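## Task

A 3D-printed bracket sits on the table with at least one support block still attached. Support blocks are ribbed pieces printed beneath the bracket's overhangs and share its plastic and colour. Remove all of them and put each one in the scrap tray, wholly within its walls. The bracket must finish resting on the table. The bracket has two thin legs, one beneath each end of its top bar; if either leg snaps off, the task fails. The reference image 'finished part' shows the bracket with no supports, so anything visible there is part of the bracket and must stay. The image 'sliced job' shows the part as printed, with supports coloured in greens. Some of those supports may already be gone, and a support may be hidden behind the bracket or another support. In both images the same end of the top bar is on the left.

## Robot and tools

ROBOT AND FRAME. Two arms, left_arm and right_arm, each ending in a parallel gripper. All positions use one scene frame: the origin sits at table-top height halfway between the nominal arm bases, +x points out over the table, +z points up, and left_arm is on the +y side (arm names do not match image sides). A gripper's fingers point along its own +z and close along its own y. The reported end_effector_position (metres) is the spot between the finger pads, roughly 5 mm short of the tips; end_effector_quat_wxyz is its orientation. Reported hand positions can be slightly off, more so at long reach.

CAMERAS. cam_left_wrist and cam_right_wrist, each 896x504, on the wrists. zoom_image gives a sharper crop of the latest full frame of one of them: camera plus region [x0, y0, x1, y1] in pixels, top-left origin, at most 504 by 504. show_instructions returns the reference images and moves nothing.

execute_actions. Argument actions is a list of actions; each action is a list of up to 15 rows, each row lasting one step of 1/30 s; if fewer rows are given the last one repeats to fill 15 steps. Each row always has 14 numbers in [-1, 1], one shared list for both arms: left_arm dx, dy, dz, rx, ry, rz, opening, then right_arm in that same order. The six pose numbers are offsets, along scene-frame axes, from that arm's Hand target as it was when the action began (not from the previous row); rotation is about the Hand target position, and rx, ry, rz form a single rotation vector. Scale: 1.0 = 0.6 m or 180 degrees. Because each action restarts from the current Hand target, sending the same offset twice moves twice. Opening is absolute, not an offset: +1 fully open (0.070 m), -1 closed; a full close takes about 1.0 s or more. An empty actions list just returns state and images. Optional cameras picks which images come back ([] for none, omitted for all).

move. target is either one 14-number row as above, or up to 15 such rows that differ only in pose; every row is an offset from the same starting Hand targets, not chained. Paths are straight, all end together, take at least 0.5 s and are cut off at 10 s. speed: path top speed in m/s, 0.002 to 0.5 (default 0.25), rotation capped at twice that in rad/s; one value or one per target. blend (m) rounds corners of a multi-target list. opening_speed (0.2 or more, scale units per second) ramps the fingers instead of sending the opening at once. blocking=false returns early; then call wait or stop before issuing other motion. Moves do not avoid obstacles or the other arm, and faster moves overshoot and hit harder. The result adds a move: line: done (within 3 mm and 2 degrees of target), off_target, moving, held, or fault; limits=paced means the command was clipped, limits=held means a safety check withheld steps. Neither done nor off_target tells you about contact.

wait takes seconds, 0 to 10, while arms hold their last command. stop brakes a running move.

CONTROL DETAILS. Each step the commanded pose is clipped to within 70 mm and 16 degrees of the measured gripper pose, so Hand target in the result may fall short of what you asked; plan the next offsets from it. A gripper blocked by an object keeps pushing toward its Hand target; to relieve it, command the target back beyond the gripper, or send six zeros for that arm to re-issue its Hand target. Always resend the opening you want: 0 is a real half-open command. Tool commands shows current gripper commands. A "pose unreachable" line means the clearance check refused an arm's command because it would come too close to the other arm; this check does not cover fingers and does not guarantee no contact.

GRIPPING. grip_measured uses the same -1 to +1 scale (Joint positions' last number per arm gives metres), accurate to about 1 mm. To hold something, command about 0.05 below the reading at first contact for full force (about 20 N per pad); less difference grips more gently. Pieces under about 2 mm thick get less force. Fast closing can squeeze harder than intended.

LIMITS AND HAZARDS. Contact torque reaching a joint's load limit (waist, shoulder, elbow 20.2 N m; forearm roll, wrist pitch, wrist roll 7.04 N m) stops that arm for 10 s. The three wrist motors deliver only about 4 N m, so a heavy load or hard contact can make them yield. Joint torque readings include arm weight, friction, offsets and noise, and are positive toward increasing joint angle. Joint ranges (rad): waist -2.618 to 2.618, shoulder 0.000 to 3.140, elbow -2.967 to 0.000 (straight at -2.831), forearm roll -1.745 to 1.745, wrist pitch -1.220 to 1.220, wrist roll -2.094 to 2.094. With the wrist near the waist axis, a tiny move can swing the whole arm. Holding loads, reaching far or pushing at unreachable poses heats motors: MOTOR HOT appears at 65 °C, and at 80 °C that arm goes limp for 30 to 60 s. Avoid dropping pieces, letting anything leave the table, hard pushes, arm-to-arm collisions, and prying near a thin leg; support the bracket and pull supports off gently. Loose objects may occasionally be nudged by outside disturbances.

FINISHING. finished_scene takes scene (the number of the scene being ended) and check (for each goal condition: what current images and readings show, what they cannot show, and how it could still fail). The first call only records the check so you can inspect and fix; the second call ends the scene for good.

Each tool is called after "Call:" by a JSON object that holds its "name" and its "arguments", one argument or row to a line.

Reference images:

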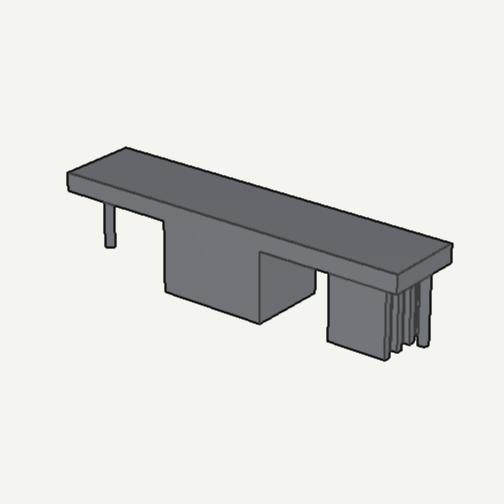

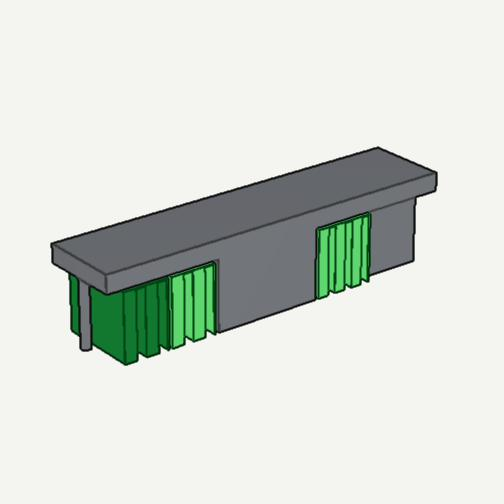

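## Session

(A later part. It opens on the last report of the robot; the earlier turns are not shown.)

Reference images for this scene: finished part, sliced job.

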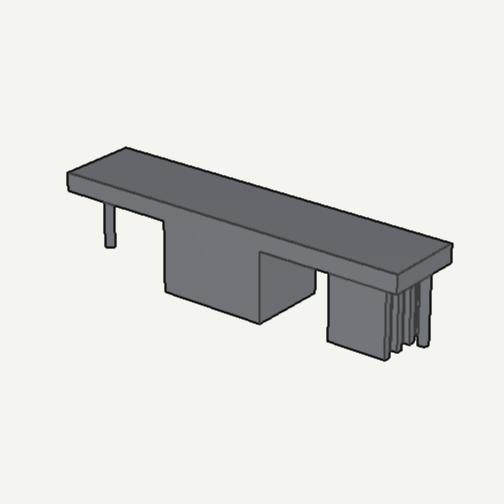

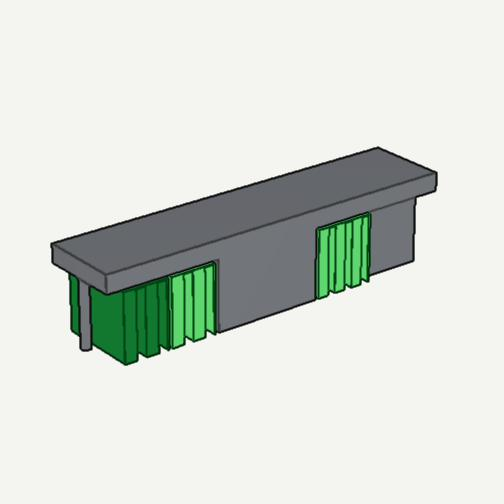

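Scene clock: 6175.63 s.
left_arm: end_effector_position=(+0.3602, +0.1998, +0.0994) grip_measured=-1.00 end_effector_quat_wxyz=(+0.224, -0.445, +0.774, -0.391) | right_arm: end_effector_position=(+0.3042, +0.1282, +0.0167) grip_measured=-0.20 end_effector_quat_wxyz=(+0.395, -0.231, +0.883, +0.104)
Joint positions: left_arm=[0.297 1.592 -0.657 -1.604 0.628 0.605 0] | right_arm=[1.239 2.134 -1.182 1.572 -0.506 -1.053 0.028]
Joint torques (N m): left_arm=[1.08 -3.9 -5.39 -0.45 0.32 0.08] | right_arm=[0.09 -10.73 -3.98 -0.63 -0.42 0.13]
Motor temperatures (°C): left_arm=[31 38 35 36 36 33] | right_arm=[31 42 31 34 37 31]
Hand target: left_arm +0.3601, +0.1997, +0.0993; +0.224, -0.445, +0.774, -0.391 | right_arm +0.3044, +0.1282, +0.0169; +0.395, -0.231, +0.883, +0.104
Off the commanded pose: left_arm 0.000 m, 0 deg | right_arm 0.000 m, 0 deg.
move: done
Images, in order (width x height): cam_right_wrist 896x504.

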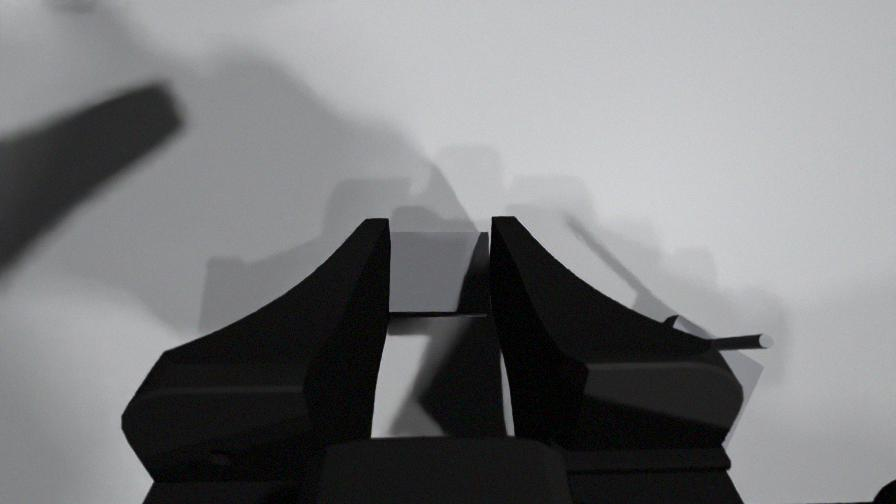

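Call:
{"name": "move", "arguments": {
  "target": [0,0,0,0,0,0,-1, 0,0,0,0,0,0,-0.34],
  "opening_speed": 0.25,
  "cameras": ["cam_right_wrist"]
}}

Scene clock: 6181.07 s.
left_arm: end_effector_position=(+0.3602, +0.1998, +0.0994) grip_measured=-1.00 end_effector_quat_wxyz=(+0.224, -0.445, +0.774, -0.391) | right_arm: end_effector_position=(+0.3042, +0.1282, +0.0167) grip_measured=-0.24 end_effector_quat_wxyz=(+0.395, -0.231, +0.883, +0.104)
Joint positions: left_arm=[0.297 1.592 -0.657 -1.604 0.628 0.605 0] | right_arm=[1.239 2.134 -1.182 1.572 -0.506 -1.053 0.026]
Joint torques (N m): left_arm=[1.08 -3.9 -5.38 -0.46 0.31 0.08] | right_arm=[0.19 -10.66 -3.95 -0.62 -0.42 0.13]
Motor temperatures (°C): left_arm=[31 38 35 36 36 33] | right_arm=[31 42 31 34 37 31]
Hand target: left_arm +0.3601, +0.1997, +0.0993; +0.224, -0.445, +0.774, -0.391 | right_arm +0.3044, +0.1282, +0.0169; +0.395, -0.231, +0.883, +0.104
Off the commanded pose: left_arm 0.000 m, 0 deg | right_arm 0.000 m, 0 deg.
move: done
Images, in order (width x height): cam_right_wrist 896x504.

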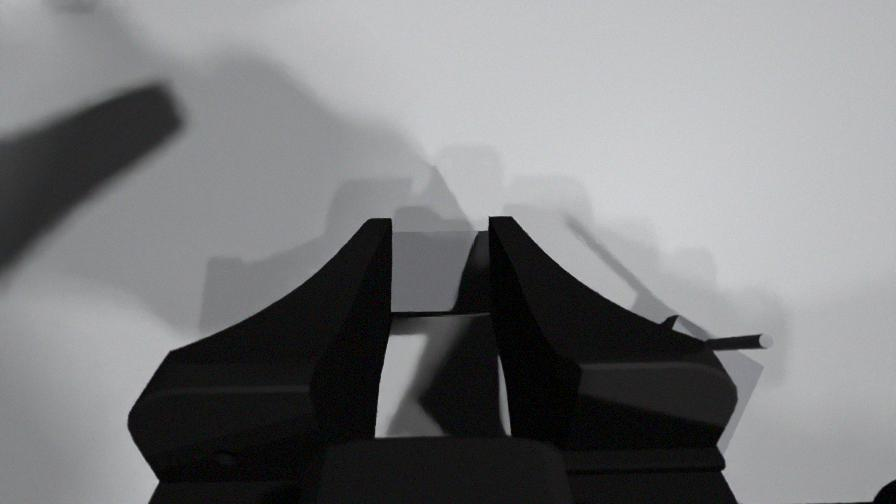

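Call:
{"name": "move", "arguments": {
  "target": [
    [0,0,0,0,0,0,-1, 0,0,0.01,0,0,0,-0.34],
    [0,0,0,0,0,0,-1, 0,0,0.0333,0.01098,-0.01932,0,-0.34]
  ],
  "speed": 0.04,
  "blend": 0.004,
  "cameras": ["cam_right_wrist"]
}}

Scene clock: 6208.13 s.
left_arm: end_effector_position=(+0.3602, +0.1998, +0.0994) grip_measured=-1.00 end_effector_quat_wxyz=(+0.224, -0.445, +0.774, -0.391) | right_arm: end_effector_position=(+0.3043, +0.1284, +0.0368) grip_measured=-0.24 end_effector_quat_wxyz=(+0.426, -0.227, +0.869, +0.112)
Joint positions: left_arm=[0.297 1.592 -0.657 -1.604 0.628 0.605 0] | right_arm=[1.257 2.096 -1.151 1.481 -0.555 -0.965 0.026]
Joint torques (N m): left_arm=[1.06 -3.91 -5.36 -0.47 0.3 0.09] | right_arm=[0.49 -10.24 -2.6 -0.32 -0.38 -0.05]
Motor temperatures (°C): left_arm=[31 38 35 36 36 33] | right_arm=[31 43 31 34 37 31]
Hand target: left_arm +0.3601, +0.1997, +0.0993; +0.224, -0.445, +0.774, -0.391 | right_arm +0.3043, +0.1285, +0.0370; +0.426, -0.227, +0.869, +0.113
Off the commanded pose: left_arm 0.000 m, 0 deg | right_arm 0.000 m, 0 deg.
move: done; blend cut to 0.003 m at target 1
Images, in order (width x height): cam_right_wrist 896x504.

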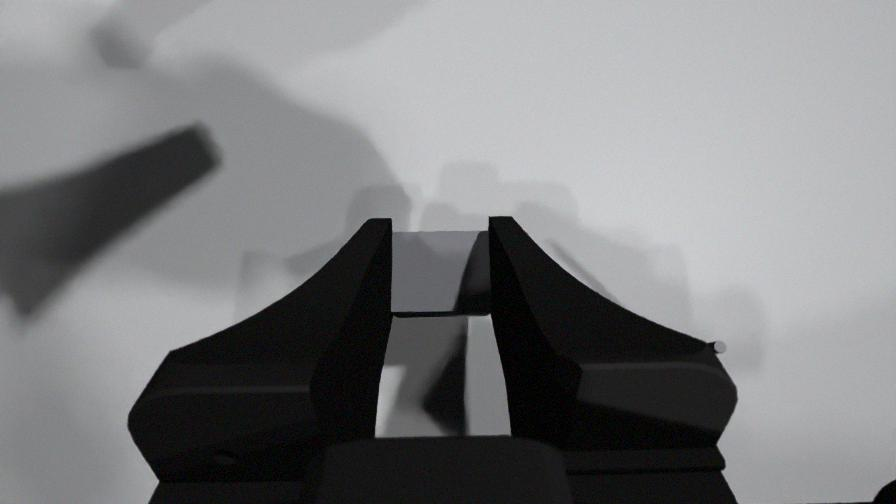

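Call:
{"name": "move", "arguments": {
  "target": [
    [0,0,0,0,0,0,-1, 0,0,0.0333,0.01098,-0.01932,0,-0.34],
    [0,0,0,0,0,0,-1, 0,0,0.105,0.03293,-0.058,0,-0.34]
  ],
  "speed": 0.1,
  "blend": 0.01,
  "cameras": ["cam_right_wrist"]
}}

Scene clock: 6307.57 s.
left_arm: end_effector_position=(+0.3602, +0.1998, +0.0994) grip_measured=-1.00 end_effector_quat_wxyz=(+0.224, -0.445, +0.774, -0.391) | right_arm: end_effector_position=(+0.3043, +0.1293, +0.1011) grip_measured=-0.24 end_effector_quat_wxyz=(+0.515, -0.214, +0.819, +0.137)
Joint positions: left_arm=[0.297 1.592 -0.657 -1.604 0.628 0.605 0] | right_arm=[1.305 1.992 -1.087 1.298 -0.711 -0.815 0.026]
Joint torques (N m): left_arm=[1.05 -3.94 -5.33 -0.48 0.29 0.09] | right_arm=[0.37 -9.04 -2.7 -0.44 -0.36 -0.01]
Motor temperatures (°C): left_arm=[31 37 35 36 36 33] | right_arm=[31 41 32 34 37 31]
Hand target: left_arm +0.3601, +0.1997, +0.0993; +0.224, -0.445, +0.774, -0.391 | right_arm +0.3040, +0.1292, +0.1003; +0.514, -0.215, +0.819, +0.137
Off the commanded pose: left_arm 0.000 m, 0 deg | right_arm 0.001 m, 0 deg.
move: done
Images, in order (width x height): cam_right_wrist 896x504.

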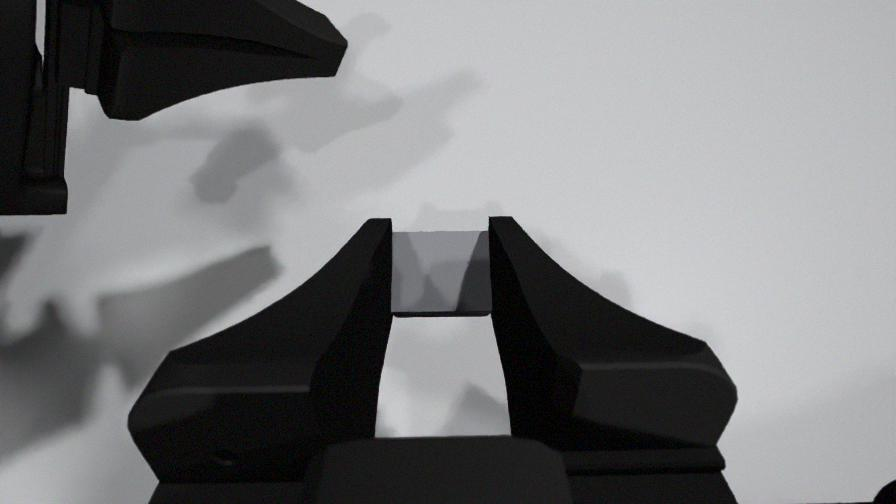

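Call:
{"name": "move", "arguments": {
  "target": [
    [0,0,0,0,0,0,-1, 0.0933,-0.1653,0,0,0,0.0578,-0.34],
    [0,0,0,0,0,0,-1, 0.1267,-0.382,0,-0.00933,0.0202,-0.05332,-0.34],
    [0,0,0,0,0,0,-1, 0.0517,-0.5487,-0.0172,-0.01498,0.04811,-0.13638,-0.34]
  ],
  "speed": 0.2,
  "blend": 0.04,
  "cameras": ["cam_right_wrist"]
}}

Scene clock: 6331.30 s.
left_arm: end_effector_position=(+0.3602, +0.1998, +0.0994) grip_measured=-1.00 end_effector_quat_wxyz=(+0.224, -0.445, +0.774, -0.391) | right_arm: end_effector_position=(+0.3356, -0.2022, +0.0946) grip_measured=-0.24 end_effector_quat_wxyz=(+0.465, -0.037, +0.884, +0.018)
Joint positions: left_arm=[0.297 1.592 -0.657 -1.604 0.628 0.605 0] | right_arm=[0.599 1.335 -0.326 1.04 -0.478 -0.69 0.026]
Joint torques (N m): left_arm=[1.05 -3.94 -5.33 -0.49 0.28 0.1] | right_arm=[0.47 -3.39 -4.02 -0.52 -0.42 0.19]
Motor temperatures (°C): left_arm=[31 37 35 36 36 33] | right_arm=[31 40 31 34 37 31]
Hand target: left_arm +0.3601, +0.1997, +0.0993; +0.224, -0.445, +0.774, -0.391 | right_arm +0.3359, -0.2015, +0.0948; +0.466, -0.038, +0.884, +0.018
Off the commanded pose: left_arm 0.000 m, 0 deg | right_arm 0.005 m, 1 deg.
move: off_target (right_arm)
Images, in order (width x height): cam_right_wrist 896x504.

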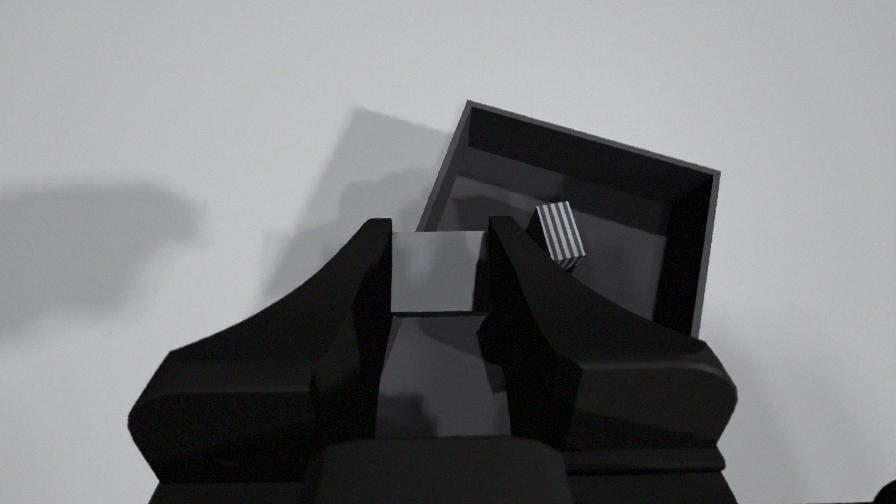

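Call:
{"name": "move", "arguments": {
  "target": [
    [0,0,0,0,0,0,-1, -0.0432,-0.0225,-0.0247,-0.00102,0.0239,-0.0136,-0.34],
    [0,0,0,0,0,0,-1, -0.0687,-0.039,-0.058,-0.00205,0.04774,-0.02717,-0.34]
  ],
  "speed": 0.12,
  "blend": 0.01,
  "cameras": ["cam_right_wrist"]
}}

Scene clock: 6346.40 s.
left_arm: end_effector_position=(+0.3602, +0.1998, +0.0994) grip_measured=-1.00 end_effector_quat_wxyz=(+0.224, -0.445, +0.774, -0.391) | right_arm: end_effector_position=(+0.2946, -0.2251, +0.0605) grip_measured=-0.24 end_effector_quat_wxyz=(+0.399, +0.002, +0.917, -0.001)
Joint positions: left_arm=[0.297 1.592 -0.657 -1.604 0.628 0.605 0] | right_arm=[0.643 1.286 -0.236 1.356 -0.458 -0.871 0.026]
Joint torques (N m): left_arm=[1.05 -3.94 -5.31 -0.49 0.27 0.1] | right_arm=[0.67 -1.8 -3.14 -0.49 -0.35 -0.06]
Motor temperatures (°C): left_arm=[31 37 35 36 35 33] | right_arm=[31 38 31 34 38 31]
Hand target: left_arm +0.3601, +0.1997, +0.0993; +0.224, -0.445, +0.774, -0.391 | right_arm +0.2948, -0.2247, +0.0604; +0.399, +0.001, +0.917, -0.001
Off the commanded pose: left_arm 0.000 m, 0 deg | right_arm 0.001 m, 0 deg.
move: done
Images, in order (width x height): cam_right_wrist 896x504.

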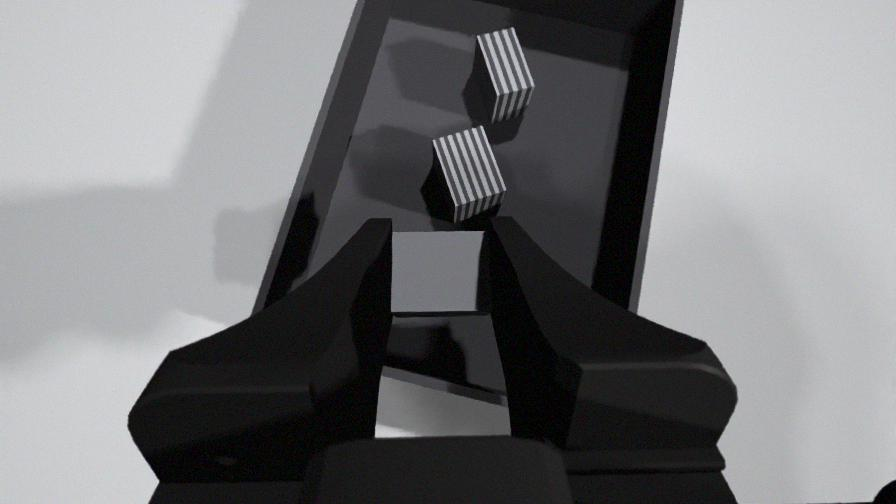

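Call:
{"name": "execute_actions", "arguments": {
  "actions": [],
  "cameras": ["cam_left_wrist"]
}}

Scene clock: 6400.60 s.
left_arm: end_effector_position=(+0.3602, +0.1998, +0.0994) grip_measured=-1.00 end_effector_quat_wxyz=(+0.224, -0.445, +0.774, -0.391) | right_arm: end_effector_position=(+0.2948, -0.2250, +0.0605) grip_measured=-0.24 end_effector_quat_wxyz=(+0.399, +0.001, +0.917, -0.001)
Joint positions: left_arm=[0.297 1.592 -0.657 -1.604 0.628 0.605 0] | right_arm=[0.643 1.286 -0.237 1.355 -0.458 -0.871 0.026]
Joint torques (N m): left_arm=[1.02 -3.96 -5.3 -0.5 0.26 0.11] | right_arm=[0.66 -1.86 -3.74 -0.53 -0.51 -0.08]
Motor temperatures (°C): left_arm=[31 37 35 36 35 33] | right_arm=[31 36 31 34 38 31]
Hand target: left_arm +0.3601, +0.1997, +0.0993; +0.224, -0.445, +0.774, -0.391 | right_arm +0.2948, -0.2248, +0.0604; +0.399, +0.001, +0.917, -0.001
Tool commands: left_gripper/opening=-1.0 right_gripper/opening=-0.34
Off the commanded pose: left_arm 0.000 m, 0 deg | right_arm 0.001 m, 0 deg.
Images, in order (width x height): cam_left_wrist 896x504.

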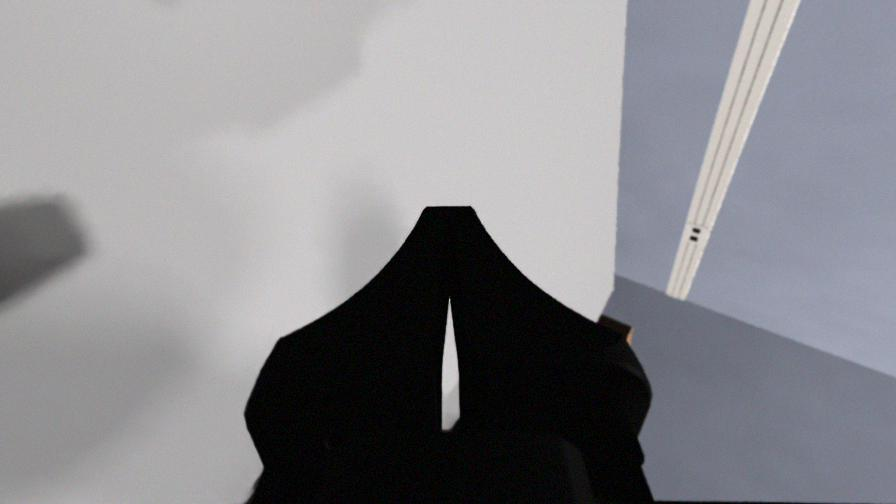

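Call:
{"name": "execute_actions", "arguments": {
  "actions": [],
  "cameras": ["cam_right_wrist"]
}}

Call:
{"name": "zoom_image", "arguments": {
  "camera": "cam_right_wrist",
  "region": [360, 290, 530, 450]
}}

Scene clock: 6506.17 s.
left_arm: end_effector_position=(+0.3602, +0.1998, +0.0994) grip_measured=-1.00 end_effector_quat_wxyz=(+0.224, -0.445, +0.774, -0.391) | right_arm: end_effector_position=(+0.2948, -0.2250, +0.0605) grip_measured=-0.24 end_effector_quat_wxyz=(+0.399, +0.001, +0.917, -0.001)
Joint positions: left_arm=[0.297 1.592 -0.657 -1.604 0.628 0.605 0] | right_arm=[0.643 1.286 -0.237 1.355 -0.458 -0.871 0.026]
Joint torques (N m): left_arm=[1.03 -3.95 -5.31 -0.51 0.26 0.11] | right_arm=[0.63 -1.88 -3.72 -0.52 -0.51 -0.07]
Motor temperatures (°C): left_arm=[31 37 35 36 35 33] | right_arm=[31 35 31 34 38 31]
Hand target: left_arm +0.3601, +0.1997, +0.0993; +0.224, -0.445, +0.774, -0.391 | right_arm +0.2948, -0.2248, +0.0604; +0.399, +0.001, +0.917, -0.001
Tool commands: left_gripper/opening=-1.0 right_gripper/opening=-0.34
Off the commanded pose: left_arm 0.000 m, 0 deg | right_arm 0.001 m, 0 deg.
Images, in order (width x height): cam_right_wrist 896x504.

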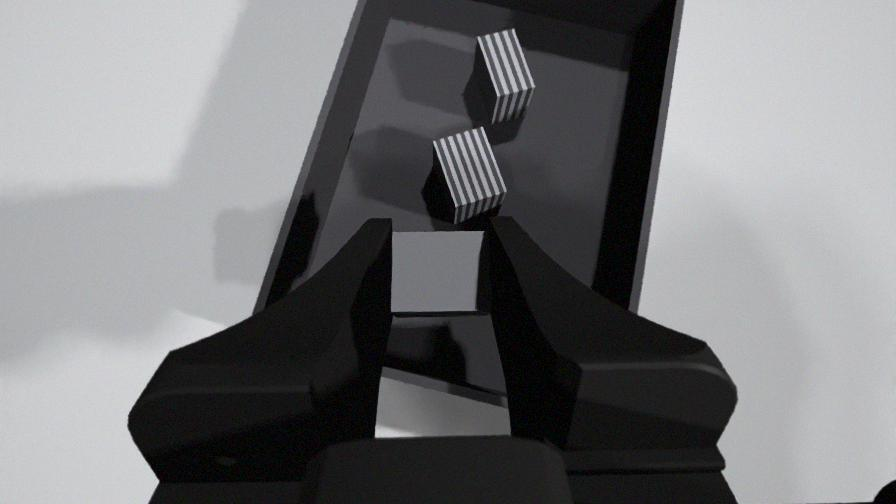

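Scaled by 2.965 from the camera's 896x504 image, which has a finer 1280x720 frame.

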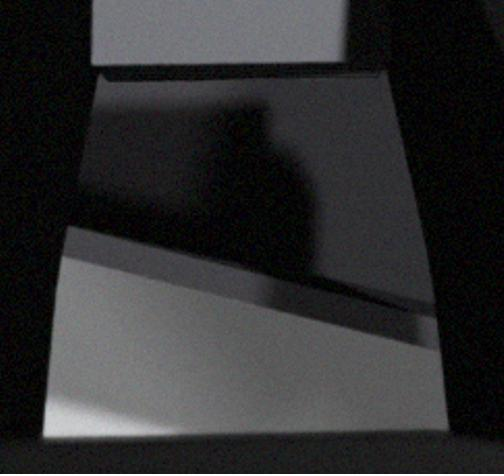

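Call:
{"name": "move", "arguments": {
  "target": [
    [0,0,0,0,0,0,-1, 0.0187,-0.0045,-0.0257,0,0.0389,0,-0.34],
    [0,0,0,0,0,0,-1, 0.0187,-0.0045,-0.0507,0,0.0611,0,-0.34]
  ],
  "speed": 0.06,
  "blend": 0.005,
  "cameras": ["cam_right_wrist"]
}}

Scene clock: 6556.83 s.
left_arm: end_effector_position=(+0.3602, +0.1998, +0.0994) grip_measured=-1.00 end_effector_quat_wxyz=(+0.224, -0.445, +0.774, -0.391) | right_arm: end_effector_position=(+0.3063, -0.2285, +0.0293) grip_measured=-0.24 end_effector_quat_wxyz=(+0.309, +0.000, +0.951, -0.003)
Joint positions: left_arm=[0.297 1.592 -0.657 -1.604 0.628 0.605 0] | right_arm=[0.462 1.44 -0.351 1.539 -0.261 -1.17 0.026]
Joint torques (N m): left_arm=[1.02 -3.97 -5.28 -0.51 0.25 0.11] | right_arm=[-0.55 -3.82 -3.45 -0.13 -0.21 -0.01]
Motor temperatures (°C): left_arm=[31 37 35 36 35 33] | right_arm=[31 35 32 34 38 31]
Hand target: left_arm +0.3601, +0.1997, +0.0993; +0.224, -0.445, +0.774, -0.391 | right_arm +0.3064, -0.2286, +0.0295; +0.309, +0.001, +0.951, -0.003
Off the commanded pose: left_arm 0.000 m, 0 deg | right_arm 0.001 m, 0 deg.
move: done
Images, in order (width x height): cam_right_wrist 896x504.

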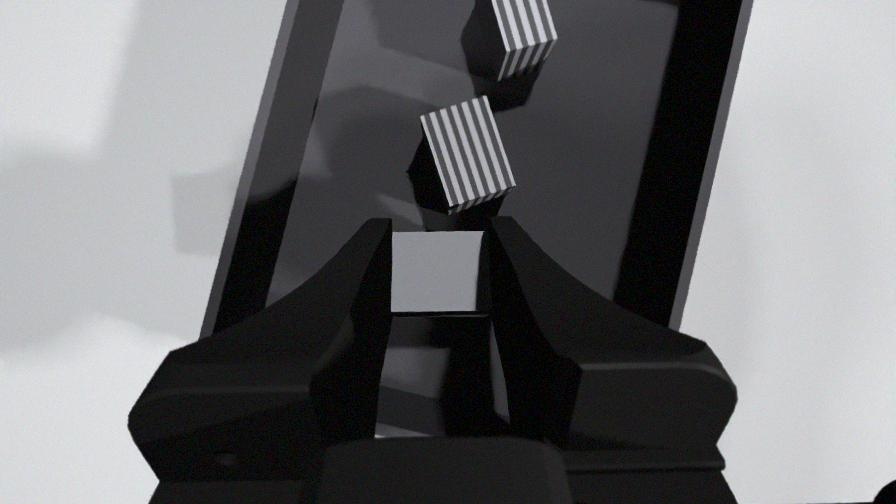

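Call:
{"name": "move", "arguments": {
  "target": [0,0,0,0,0,0,-1, 0,0,-0.0092,0,0,0,-0.34],
  "speed": 0.03,
  "cameras": []
}}

Call:
{"name": "move", "arguments": {
  "target": [0,0,0,0,0,0,-1, 0,0,-0.004,0,0,0,-0.34],
  "speed": 0.02,
  "cameras": []
}}

Scene clock: 6568.13 s.
left_arm: end_effector_position=(+0.3602, +0.1998, +0.0994) grip_measured=-1.00 end_effector_quat_wxyz=(+0.224, -0.445, +0.774, -0.391) | right_arm: end_effector_position=(+0.3063, -0.2284, +0.0240) grip_measured=-0.24 end_effector_quat_wxyz=(+0.309, +0.001, +0.951, -0.002)
Joint positions: left_arm=[0.297 1.592 -0.657 -1.604 0.628 0.605 0] | right_arm=[0.462 1.464 -0.341 1.406 -0.264 -1.032 0.026]
Joint torques (N m): left_arm=[1.01 -3.98 -5.28 -0.52 0.24 0.12] | right_arm=[0.54 -3.12 -1.97 -0.25 -0.38 0.01]
Motor temperatures (°C): left_arm=[31 37 35 36 35 33] | right_arm=[31 35 31 34 37 31]
Hand target: left_arm +0.3601, +0.1997, +0.0993; +0.224, -0.445, +0.774, -0.391 | right_arm +0.3063, -0.2286, +0.0239; +0.309, +0.001, +0.951, -0.003
Off the commanded pose: left_arm 0.000 m, 0 deg | right_arm 0.000 m, 0 deg.
move: done
No camera images: "cameras" was empty.

Scene clock: 6568.87 s.
left_arm: end_effector_position=(+0.3602, +0.1998, +0.0994) grip_measured=-1.00 end_effector_quat_wxyz=(+0.224, -0.445, +0.774, -0.391) | right_arm: end_effector_position=(+0.3065, -0.2284, +0.0217) grip_measured=-0.24 end_effector_quat_wxyz=(+0.309, +0.001, +0.951, -0.002)
Joint positions: left_arm=[0.297 1.592 -0.657 -1.604 0.628 0.605 0] | right_arm=[0.462 1.475 -0.337 1.349 -0.267 -0.973 0.026]
Joint torques (N m): left_arm=[1 -3.97 -5.26 -0.52 0.23 0.12] | right_arm=[0.39 -3.23 -1.88 -0.28 -0.41 0.06]
Motor temperatures (°C): left_arm=[31 37 35 36 35 33] | right_arm=[31 35 31 34 37 31]
Hand target: left_arm +0.3601, +0.1997, +0.0993; +0.224, -0.445, +0.774, -0.391 | right_arm +0.3062, -0.2286, +0.0214; +0.309, +0.001, +0.951, -0.003
Off the commanded pose: left_arm 0.000 m, 0 deg | right_arm 0.000 m, 0 deg.
move: done
No camera images: "cameras" was empty.

Call:
{"name": "move", "arguments": {
  "target": [0,0,0,0,0,0,-1, 0,0,-0.0033,0,0,0,-0.34],
  "speed": 0.02,
  "cameras": []
}}

Call:
{"name": "move", "arguments": {
  "target": [0,0,0,0,0,0,-1, 0,0,-0.0025,0,0,0,-0.34],
  "speed": 0.02,
  "cameras": ["cam_right_wrist"]
}}

Scene clock: 6575.23 s.
left_arm: end_effector_position=(+0.3602, +0.1998, +0.0994) grip_measured=-1.00 end_effector_quat_wxyz=(+0.224, -0.445, +0.774, -0.391) | right_arm: end_effector_position=(+0.3069, -0.2284, +0.0201) grip_measured=-0.24 end_effector_quat_wxyz=(+0.310, +0.001, +0.951, -0.002)
Joint positions: left_arm=[0.297 1.592 -0.657 -1.604 0.628 0.605 0] | right_arm=[0.462 1.484 -0.334 1.303 -0.271 -0.926 0.026]
Joint torques (N m): left_arm=[1 -4 -5.24 -0.53 0.22 0.12] | right_arm=[-0.76 -2.09 -1.02 -0.17 -0.22 0.08]
Motor temperatures (°C): left_arm=[31 37 35 36 35 33] | right_arm=[31 36 31 34 37 31]
Hand target: left_arm +0.3601, +0.1997, +0.0993; +0.224, -0.445, +0.774, -0.391 | right_arm +0.3062, -0.2286, +0.0193; +0.309, +0.001, +0.951, -0.003
Off the commanded pose: left_arm 0.000 m, 0 deg | right_arm 0.001 m, 0 deg.
move: done
No camera images: "cameras" was empty.

Scene clock: 6575.93 s.
left_arm: end_effector_position=(+0.3602, +0.1998, +0.0994) grip_measured=-1.00 end_effector_quat_wxyz=(+0.224, -0.445, +0.774, -0.391) | right_arm: end_effector_position=(+0.3074, -0.2284, +0.0193) grip_measured=-0.24 end_effector_quat_wxyz=(+0.312, +0.001, +0.950, -0.002)
Joint positions: left_arm=[0.297 1.592 -0.657 -1.604 0.628 0.605 0] | right_arm=[0.462 1.49 -0.332 1.269 -0.275 -0.89 0.026]
Joint torques (N m): left_arm=[0.99 -3.99 -5.24 -0.53 0.22 0.12] | right_arm=[-0.82 1.37 1.49 0.19 0.52 0.09]
Motor temperatures (°C): left_arm=[31 37 35 36 35 33] | right_arm=[31 36 31 34 37 31]
Hand target: left_arm +0.3601, +0.1997, +0.0993; +0.224, -0.445, +0.774, -0.391 | right_arm +0.3062, -0.2286, +0.0178; +0.309, +0.001, +0.951, -0.003
Off the commanded pose: left_arm 0.000 m, 0 deg | right_arm 0.002 m, 0 deg.
move: done
Images, in order (width x height): cam_right_wrist 896x504.

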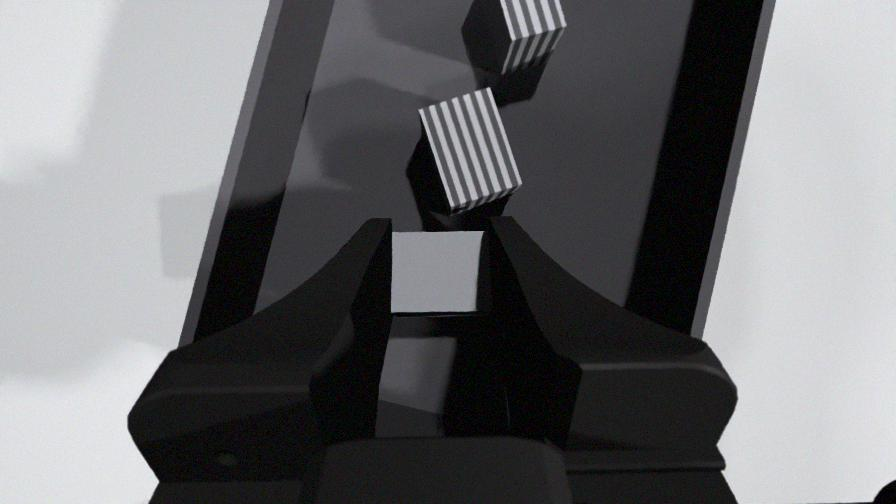

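Call:
{"name": "move", "arguments": {
  "target": [0,0,0,0,0,0,-1, 0,0,0.003,0,0,0,-0.34],
  "speed": 0.03,
  "cameras": []
}}

Call:
{"name": "move", "arguments": {
  "target": [0,0,0,0,0,0,-1, 0,0,0,0,0,0,0.1],
  "opening_speed": 0.25,
  "cameras": ["cam_right_wrist"]
}}

Scene clock: 6585.00 s.
left_arm: end_effector_position=(+0.3602, +0.1998, +0.0994) grip_measured=-1.00 end_effector_quat_wxyz=(+0.224, -0.445, +0.774, -0.391) | right_arm: end_effector_position=(+0.3048, -0.2291, +0.0181) grip_measured=-0.24 end_effector_quat_wxyz=(+0.306, +0.000, +0.952, -0.004)
Joint positions: left_arm=[0.297 1.592 -0.657 -1.604 0.628 0.605 0] | right_arm=[0.462 1.487 -0.33 1.31 -0.269 -0.933 0.026]
Joint torques (N m): left_arm=[0.96 -4 -5.21 -0.55 0.2 0.13] | right_arm=[-0.37 -3.55 -1.86 0.05 0.32 -0.04]
Motor temperatures (°C): left_arm=[31 37 35 36 35 33] | right_arm=[31 35 31 34 38 31]
Hand target: left_arm +0.3601, +0.1997, +0.0993; +0.224, -0.445, +0.774, -0.391 | right_arm +0.3062, -0.2286, +0.0196; +0.309, +0.001, +0.951, -0.003
Off the commanded pose: left_arm 0.000 m, 0 deg | right_arm 0.002 m, 0 deg.
move: done
No camera images: "cameras" was empty.

Scene clock: 6586.97 s.
left_arm: end_effector_position=(+0.3602, +0.1998, +0.0994) grip_measured=-1.00 end_effector_quat_wxyz=(+0.224, -0.445, +0.774, -0.391) | right_arm: end_effector_position=(+0.3059, -0.2285, +0.0193) grip_measured=+0.10 end_effector_quat_wxyz=(+0.308, +0.001, +0.951, -0.003)
Joint positions: left_arm=[0.297 1.592 -0.657 -1.604 0.628 0.605 0] | right_arm=[0.462 1.485 -0.333 1.31 -0.269 -0.933 0.038]
Joint torques (N m): left_arm=[0.96 -4.02 -5.2 -0.55 0.2 0.13] | right_arm=[0.69 -5.1 -3.34 -0.37 -0.42 0.13]
Motor temperatures (°C): left_arm=[31 37 35 36 35 33] | right_arm=[31 35 31 34 38 31]
Hand target: left_arm +0.3601, +0.1997, +0.0993; +0.224, -0.445, +0.774, -0.391 | right_arm +0.3062, -0.2286, +0.0197; +0.309, +0.001, +0.951, -0.003
Off the commanded pose: left_arm 0.000 m, 0 deg | right_arm 0.000 m, 0 deg.
move: done
Images, in order (width x height): cam_right_wrist 896x504.

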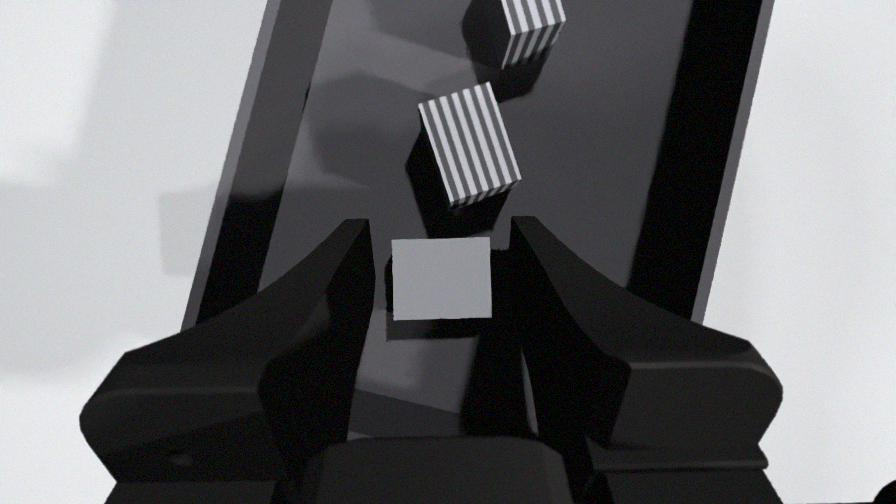

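Call:
{"name": "move", "arguments": {
  "target": [
    [0,0,0,0,0,0,-1, 0,0,0.025,0,-0.0167,0,0.1],
    [0,0,0,0,0,0,-1, 0,0,0.0508,0,-0.0444,0,0.1],
    [0,0,0,0,0,0,-1, 0.0397,0.0143,0.1338,0,-0.1111,0,0.1]
  ],
  "speed": [0.04, 0.08, 0.15],
  "blend": 0.008,
  "cameras": ["cam_right_wrist"]
}}

Scene clock: 6602.67 s.
left_arm: end_effector_position=(+0.3602, +0.1998, +0.0994) grip_measured=-1.00 end_effector_quat_wxyz=(+0.224, -0.445, +0.774, -0.391) | right_arm: end_effector_position=(+0.3301, -0.2190, +0.1011) grip_measured=+0.10 end_effector_quat_wxyz=(+0.470, +0.001, +0.883, -0.001)
Joint positions: left_arm=[0.297 1.592 -0.657 -1.604 0.628 0.605 0] | right_arm=[0.621 1.286 -0.314 1.218 -0.529 -0.801 0.038]
Joint torques (N m): left_arm=[0.96 -4.02 -5.17 -0.56 0.21 0.14] | right_arm=[0.27 -3.72 -3.36 -0.22 -0.34 -0.03]
Motor temperatures (°C): left_arm=[31 37 35 36 35 33] | right_arm=[31 36 31 34 37 31]
Hand target: left_arm +0.3601, +0.1997, +0.0993; +0.224, -0.445, +0.774, -0.391 | right_arm +0.3299, -0.2189, +0.1007; +0.470, +0.001, +0.883, -0.001
Off the commanded pose: left_arm 0.000 m, 0 deg | right_arm 0.002 m, 0 deg.
move: done
Images, in order (width x height): cam_right_wrist 896x504.

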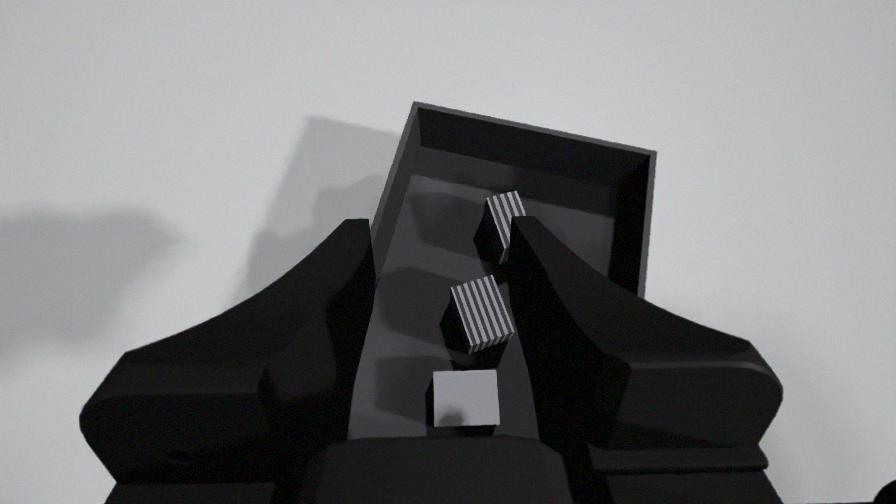

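Call:
{"name": "move", "arguments": {
  "target": [0,0,0,0,0,0,-1, -0.1333,0.215,0.0655,0.0262,-0.0454,0.3326,0.1],
  "speed": 0.22,
  "cameras": ["cam_right_wrist"]
}}

Scene clock: 6637.67 s.
left_arm: end_effector_position=(+0.3602, +0.1998, +0.0994) grip_measured=-1.00 end_effector_quat_wxyz=(+0.224, -0.445, +0.774, -0.391) | right_arm: end_effector_position=(+0.2502, -0.0922, +0.1380) grip_measured=+0.10 end_effector_quat_wxyz=(+0.462, -0.421, +0.735, +0.264)
Joint positions: left_arm=[0.297 1.592 -0.657 -1.604 0.628 0.605 0] | right_arm=[0.275 1.171 -0.288 -1.335 -0.711 0.854 0.039]
Joint torques (N m): left_arm=[0.93 -4.03 -5.17 -0.57 0.22 0.14] | right_arm=[-0.2 -2 -3.57 0.77 -0.45 -0.07]
Motor temperatures (°C): left_arm=[31 37 35 36 35 33] | right_arm=[31 35 31 34 37 31]
Hand target: left_arm +0.3601, +0.1997, +0.0993; +0.224, -0.445, +0.774, -0.391 | right_arm +0.2501, -0.0923, +0.1379; +0.462, -0.422, +0.735, +0.263
Off the commanded pose: left_arm 0.000 m, 0 deg | right_arm 0.003 m, 1 deg.
move: done
Images, in order (width x height): cam_right_wrist 896x504.

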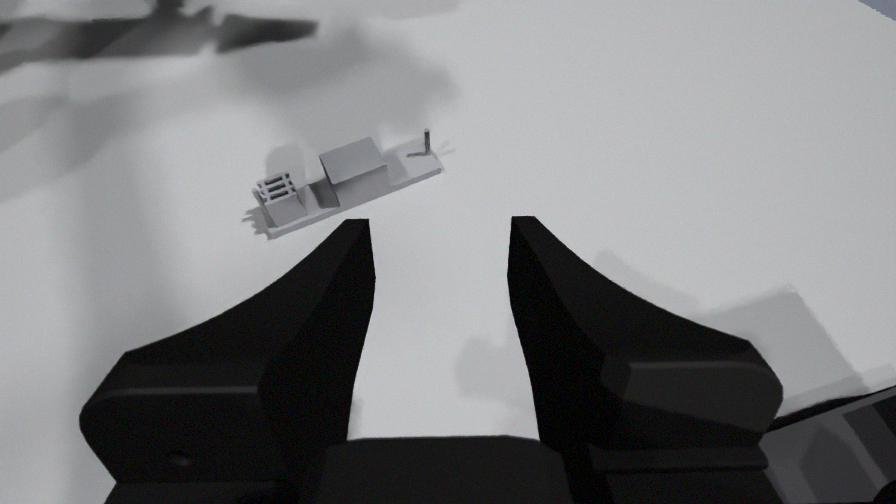

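Call:
{"name": "zoom_image", "arguments": {
  "camera": "cam_right_wrist",
  "region": [225, 110, 465, 250]
}}

Scaled by 2.100 from the camera's 896x504 image, which has a finer 1280x720 frame.

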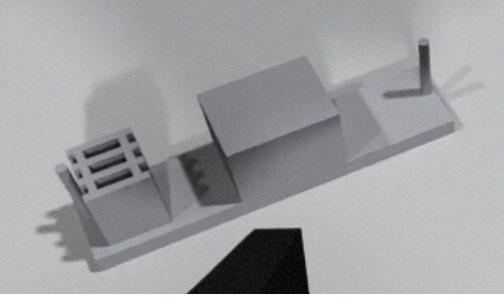

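Call:
{"name": "finished_scene", "arguments": {
  "scene": 2,
  "check": "Every support block off the bracket: the zoomed view at 6637 s shows the upside-down bracket with only the bar, the stem, the slotted ribbed leg (in 'finished part'), and two thin legs upright (one at each end); the gaps stem-ribbed leg and stem-far thin leg are empty, no ribbed blocks left. Sliced job shows three blocks (left dark, left light, right light), all three were taken. Blocks in tray: the view at 6602 s shows all three blocks (two striped upright ones and the smooth face-up dark one lying flat) on the tray floor, each clear of all walls by >15 mm and lower than the ~40 mm walls; since then the arm only rose and moved away with no contact. Bracket on the table: it lies flat on its bar top on the table, not near an edge. Legs: ribbed leg, both thin legs seen standing. How it could be missed: a block hidden behind the bracket (blocks span the bracket's full depth of 26 mm so nothing can hide behind), a hairline cracked leg (not visible), a random push on the tray/bracket after the last picture."
}}

This call ended nothing. Check each condition that your pictures could not show: look closer or test it, and mend what is not met. Then call finished_scene again.

Call:
{"name": "execute_actions", "arguments": {
  "actions": [],
  "cameras": ["cam_right_wrist"]
}}

Call:
{"name": "zoom_image", "arguments": {
  "camera": "cam_right_wrist",
  "region": [235, 120, 355, 250]
}}

Call:
{"name": "zoom_image", "arguments": {
  "camera": "cam_right_wrist",
  "region": [340, 110, 460, 230]
}}

Scene clock: 6677.63 s.
left_arm: end_effector_position=(+0.3602, +0.1998, +0.0994) grip_measured=-1.00 end_effector_quat_wxyz=(+0.224, -0.445, +0.774, -0.391) | right_arm: end_effector_position=(+0.2502, -0.0922, +0.1380) grip_measured=+0.10 end_effector_quat_wxyz=(+0.462, -0.421, +0.735, +0.264)
Joint positions: left_arm=[0.297 1.592 -0.657 -1.604 0.628 0.605 0] | right_arm=[0.275 1.171 -0.288 -1.335 -0.711 0.854 0.038]
Joint torques (N m): left_arm=[0.93 -4.04 -5.16 -0.57 0.23 0.15] | right_arm=[0.65 -3.55 -2.7 0.75 -0.35 -0.08]
Motor temperatures (°C): left_arm=[31 37 35 36 35 33] | right_arm=[31 35 31 34 37 31]
Hand target: left_arm +0.3601, +0.1997, +0.0993; +0.224, -0.445, +0.774, -0.391 | right_arm +0.2501, -0.0923, +0.1379; +0.462, -0.422, +0.735, +0.263
Tool commands: left_gripper/opening=-1.0 right_gripper/opening=+0.1
Off the commanded pose: left_arm 0.000 m, 0 deg | right_arm 0.003 m, 1 deg.
Images, in order (width x height): cam_right_wrist 896x504.

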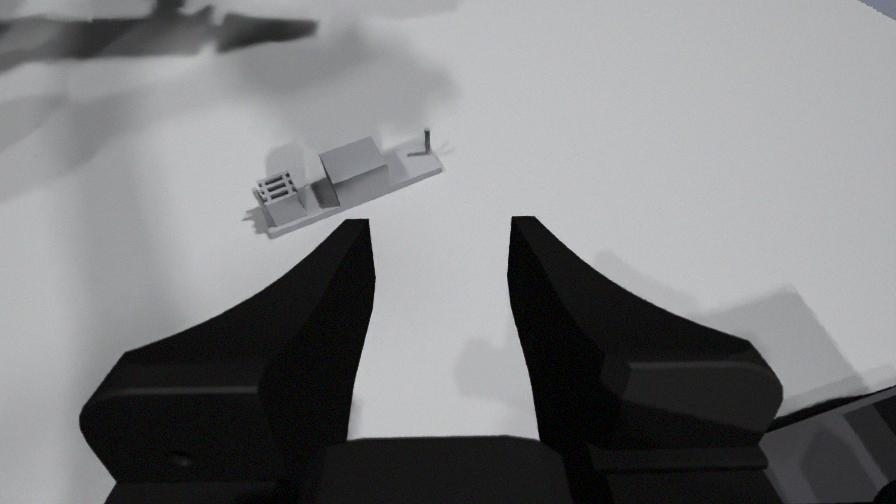

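Scaled by 3.877 from the camera's 896x504 image, which has a finer 1280x720 frame.

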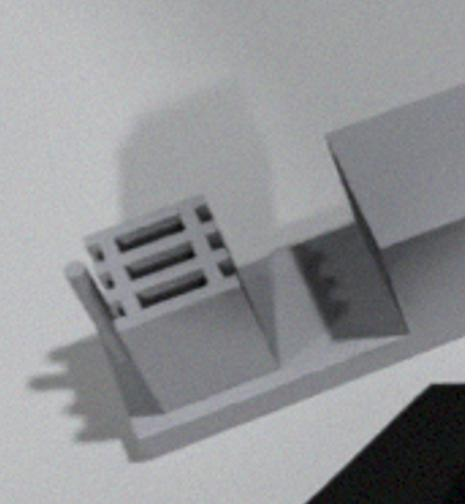

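Scaled by 4.200 from the camera's 896x504 image, which has a finer 1280x720 frame.

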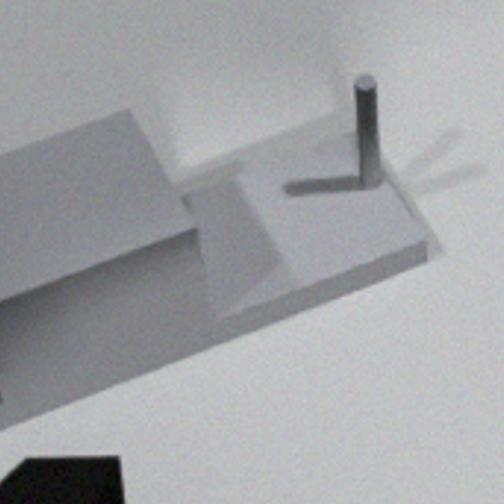

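Call:
{"name": "finished_scene", "arguments": {
  "scene": 2,
  "check": "New zooms at 6677 s: bracket upside-down flat on the table: slotted ribbed leg (same as 'finished part'), stem, thin leg next to the ribbed leg and thin leg at the far end both standing; gaps between ribbed leg and stem and between stem and far leg empty down to the bar, stem and leg span so nothing hidden behind. Three support blocks (all those in 'sliced job') seen at 6602 s lying on the tray floor well inside all walls and below wall height, nothing has touched the tray since. Not visible: hairline damage of legs, or a push after the last picture; both unlikely."
}}

The scene is finished: the task was done.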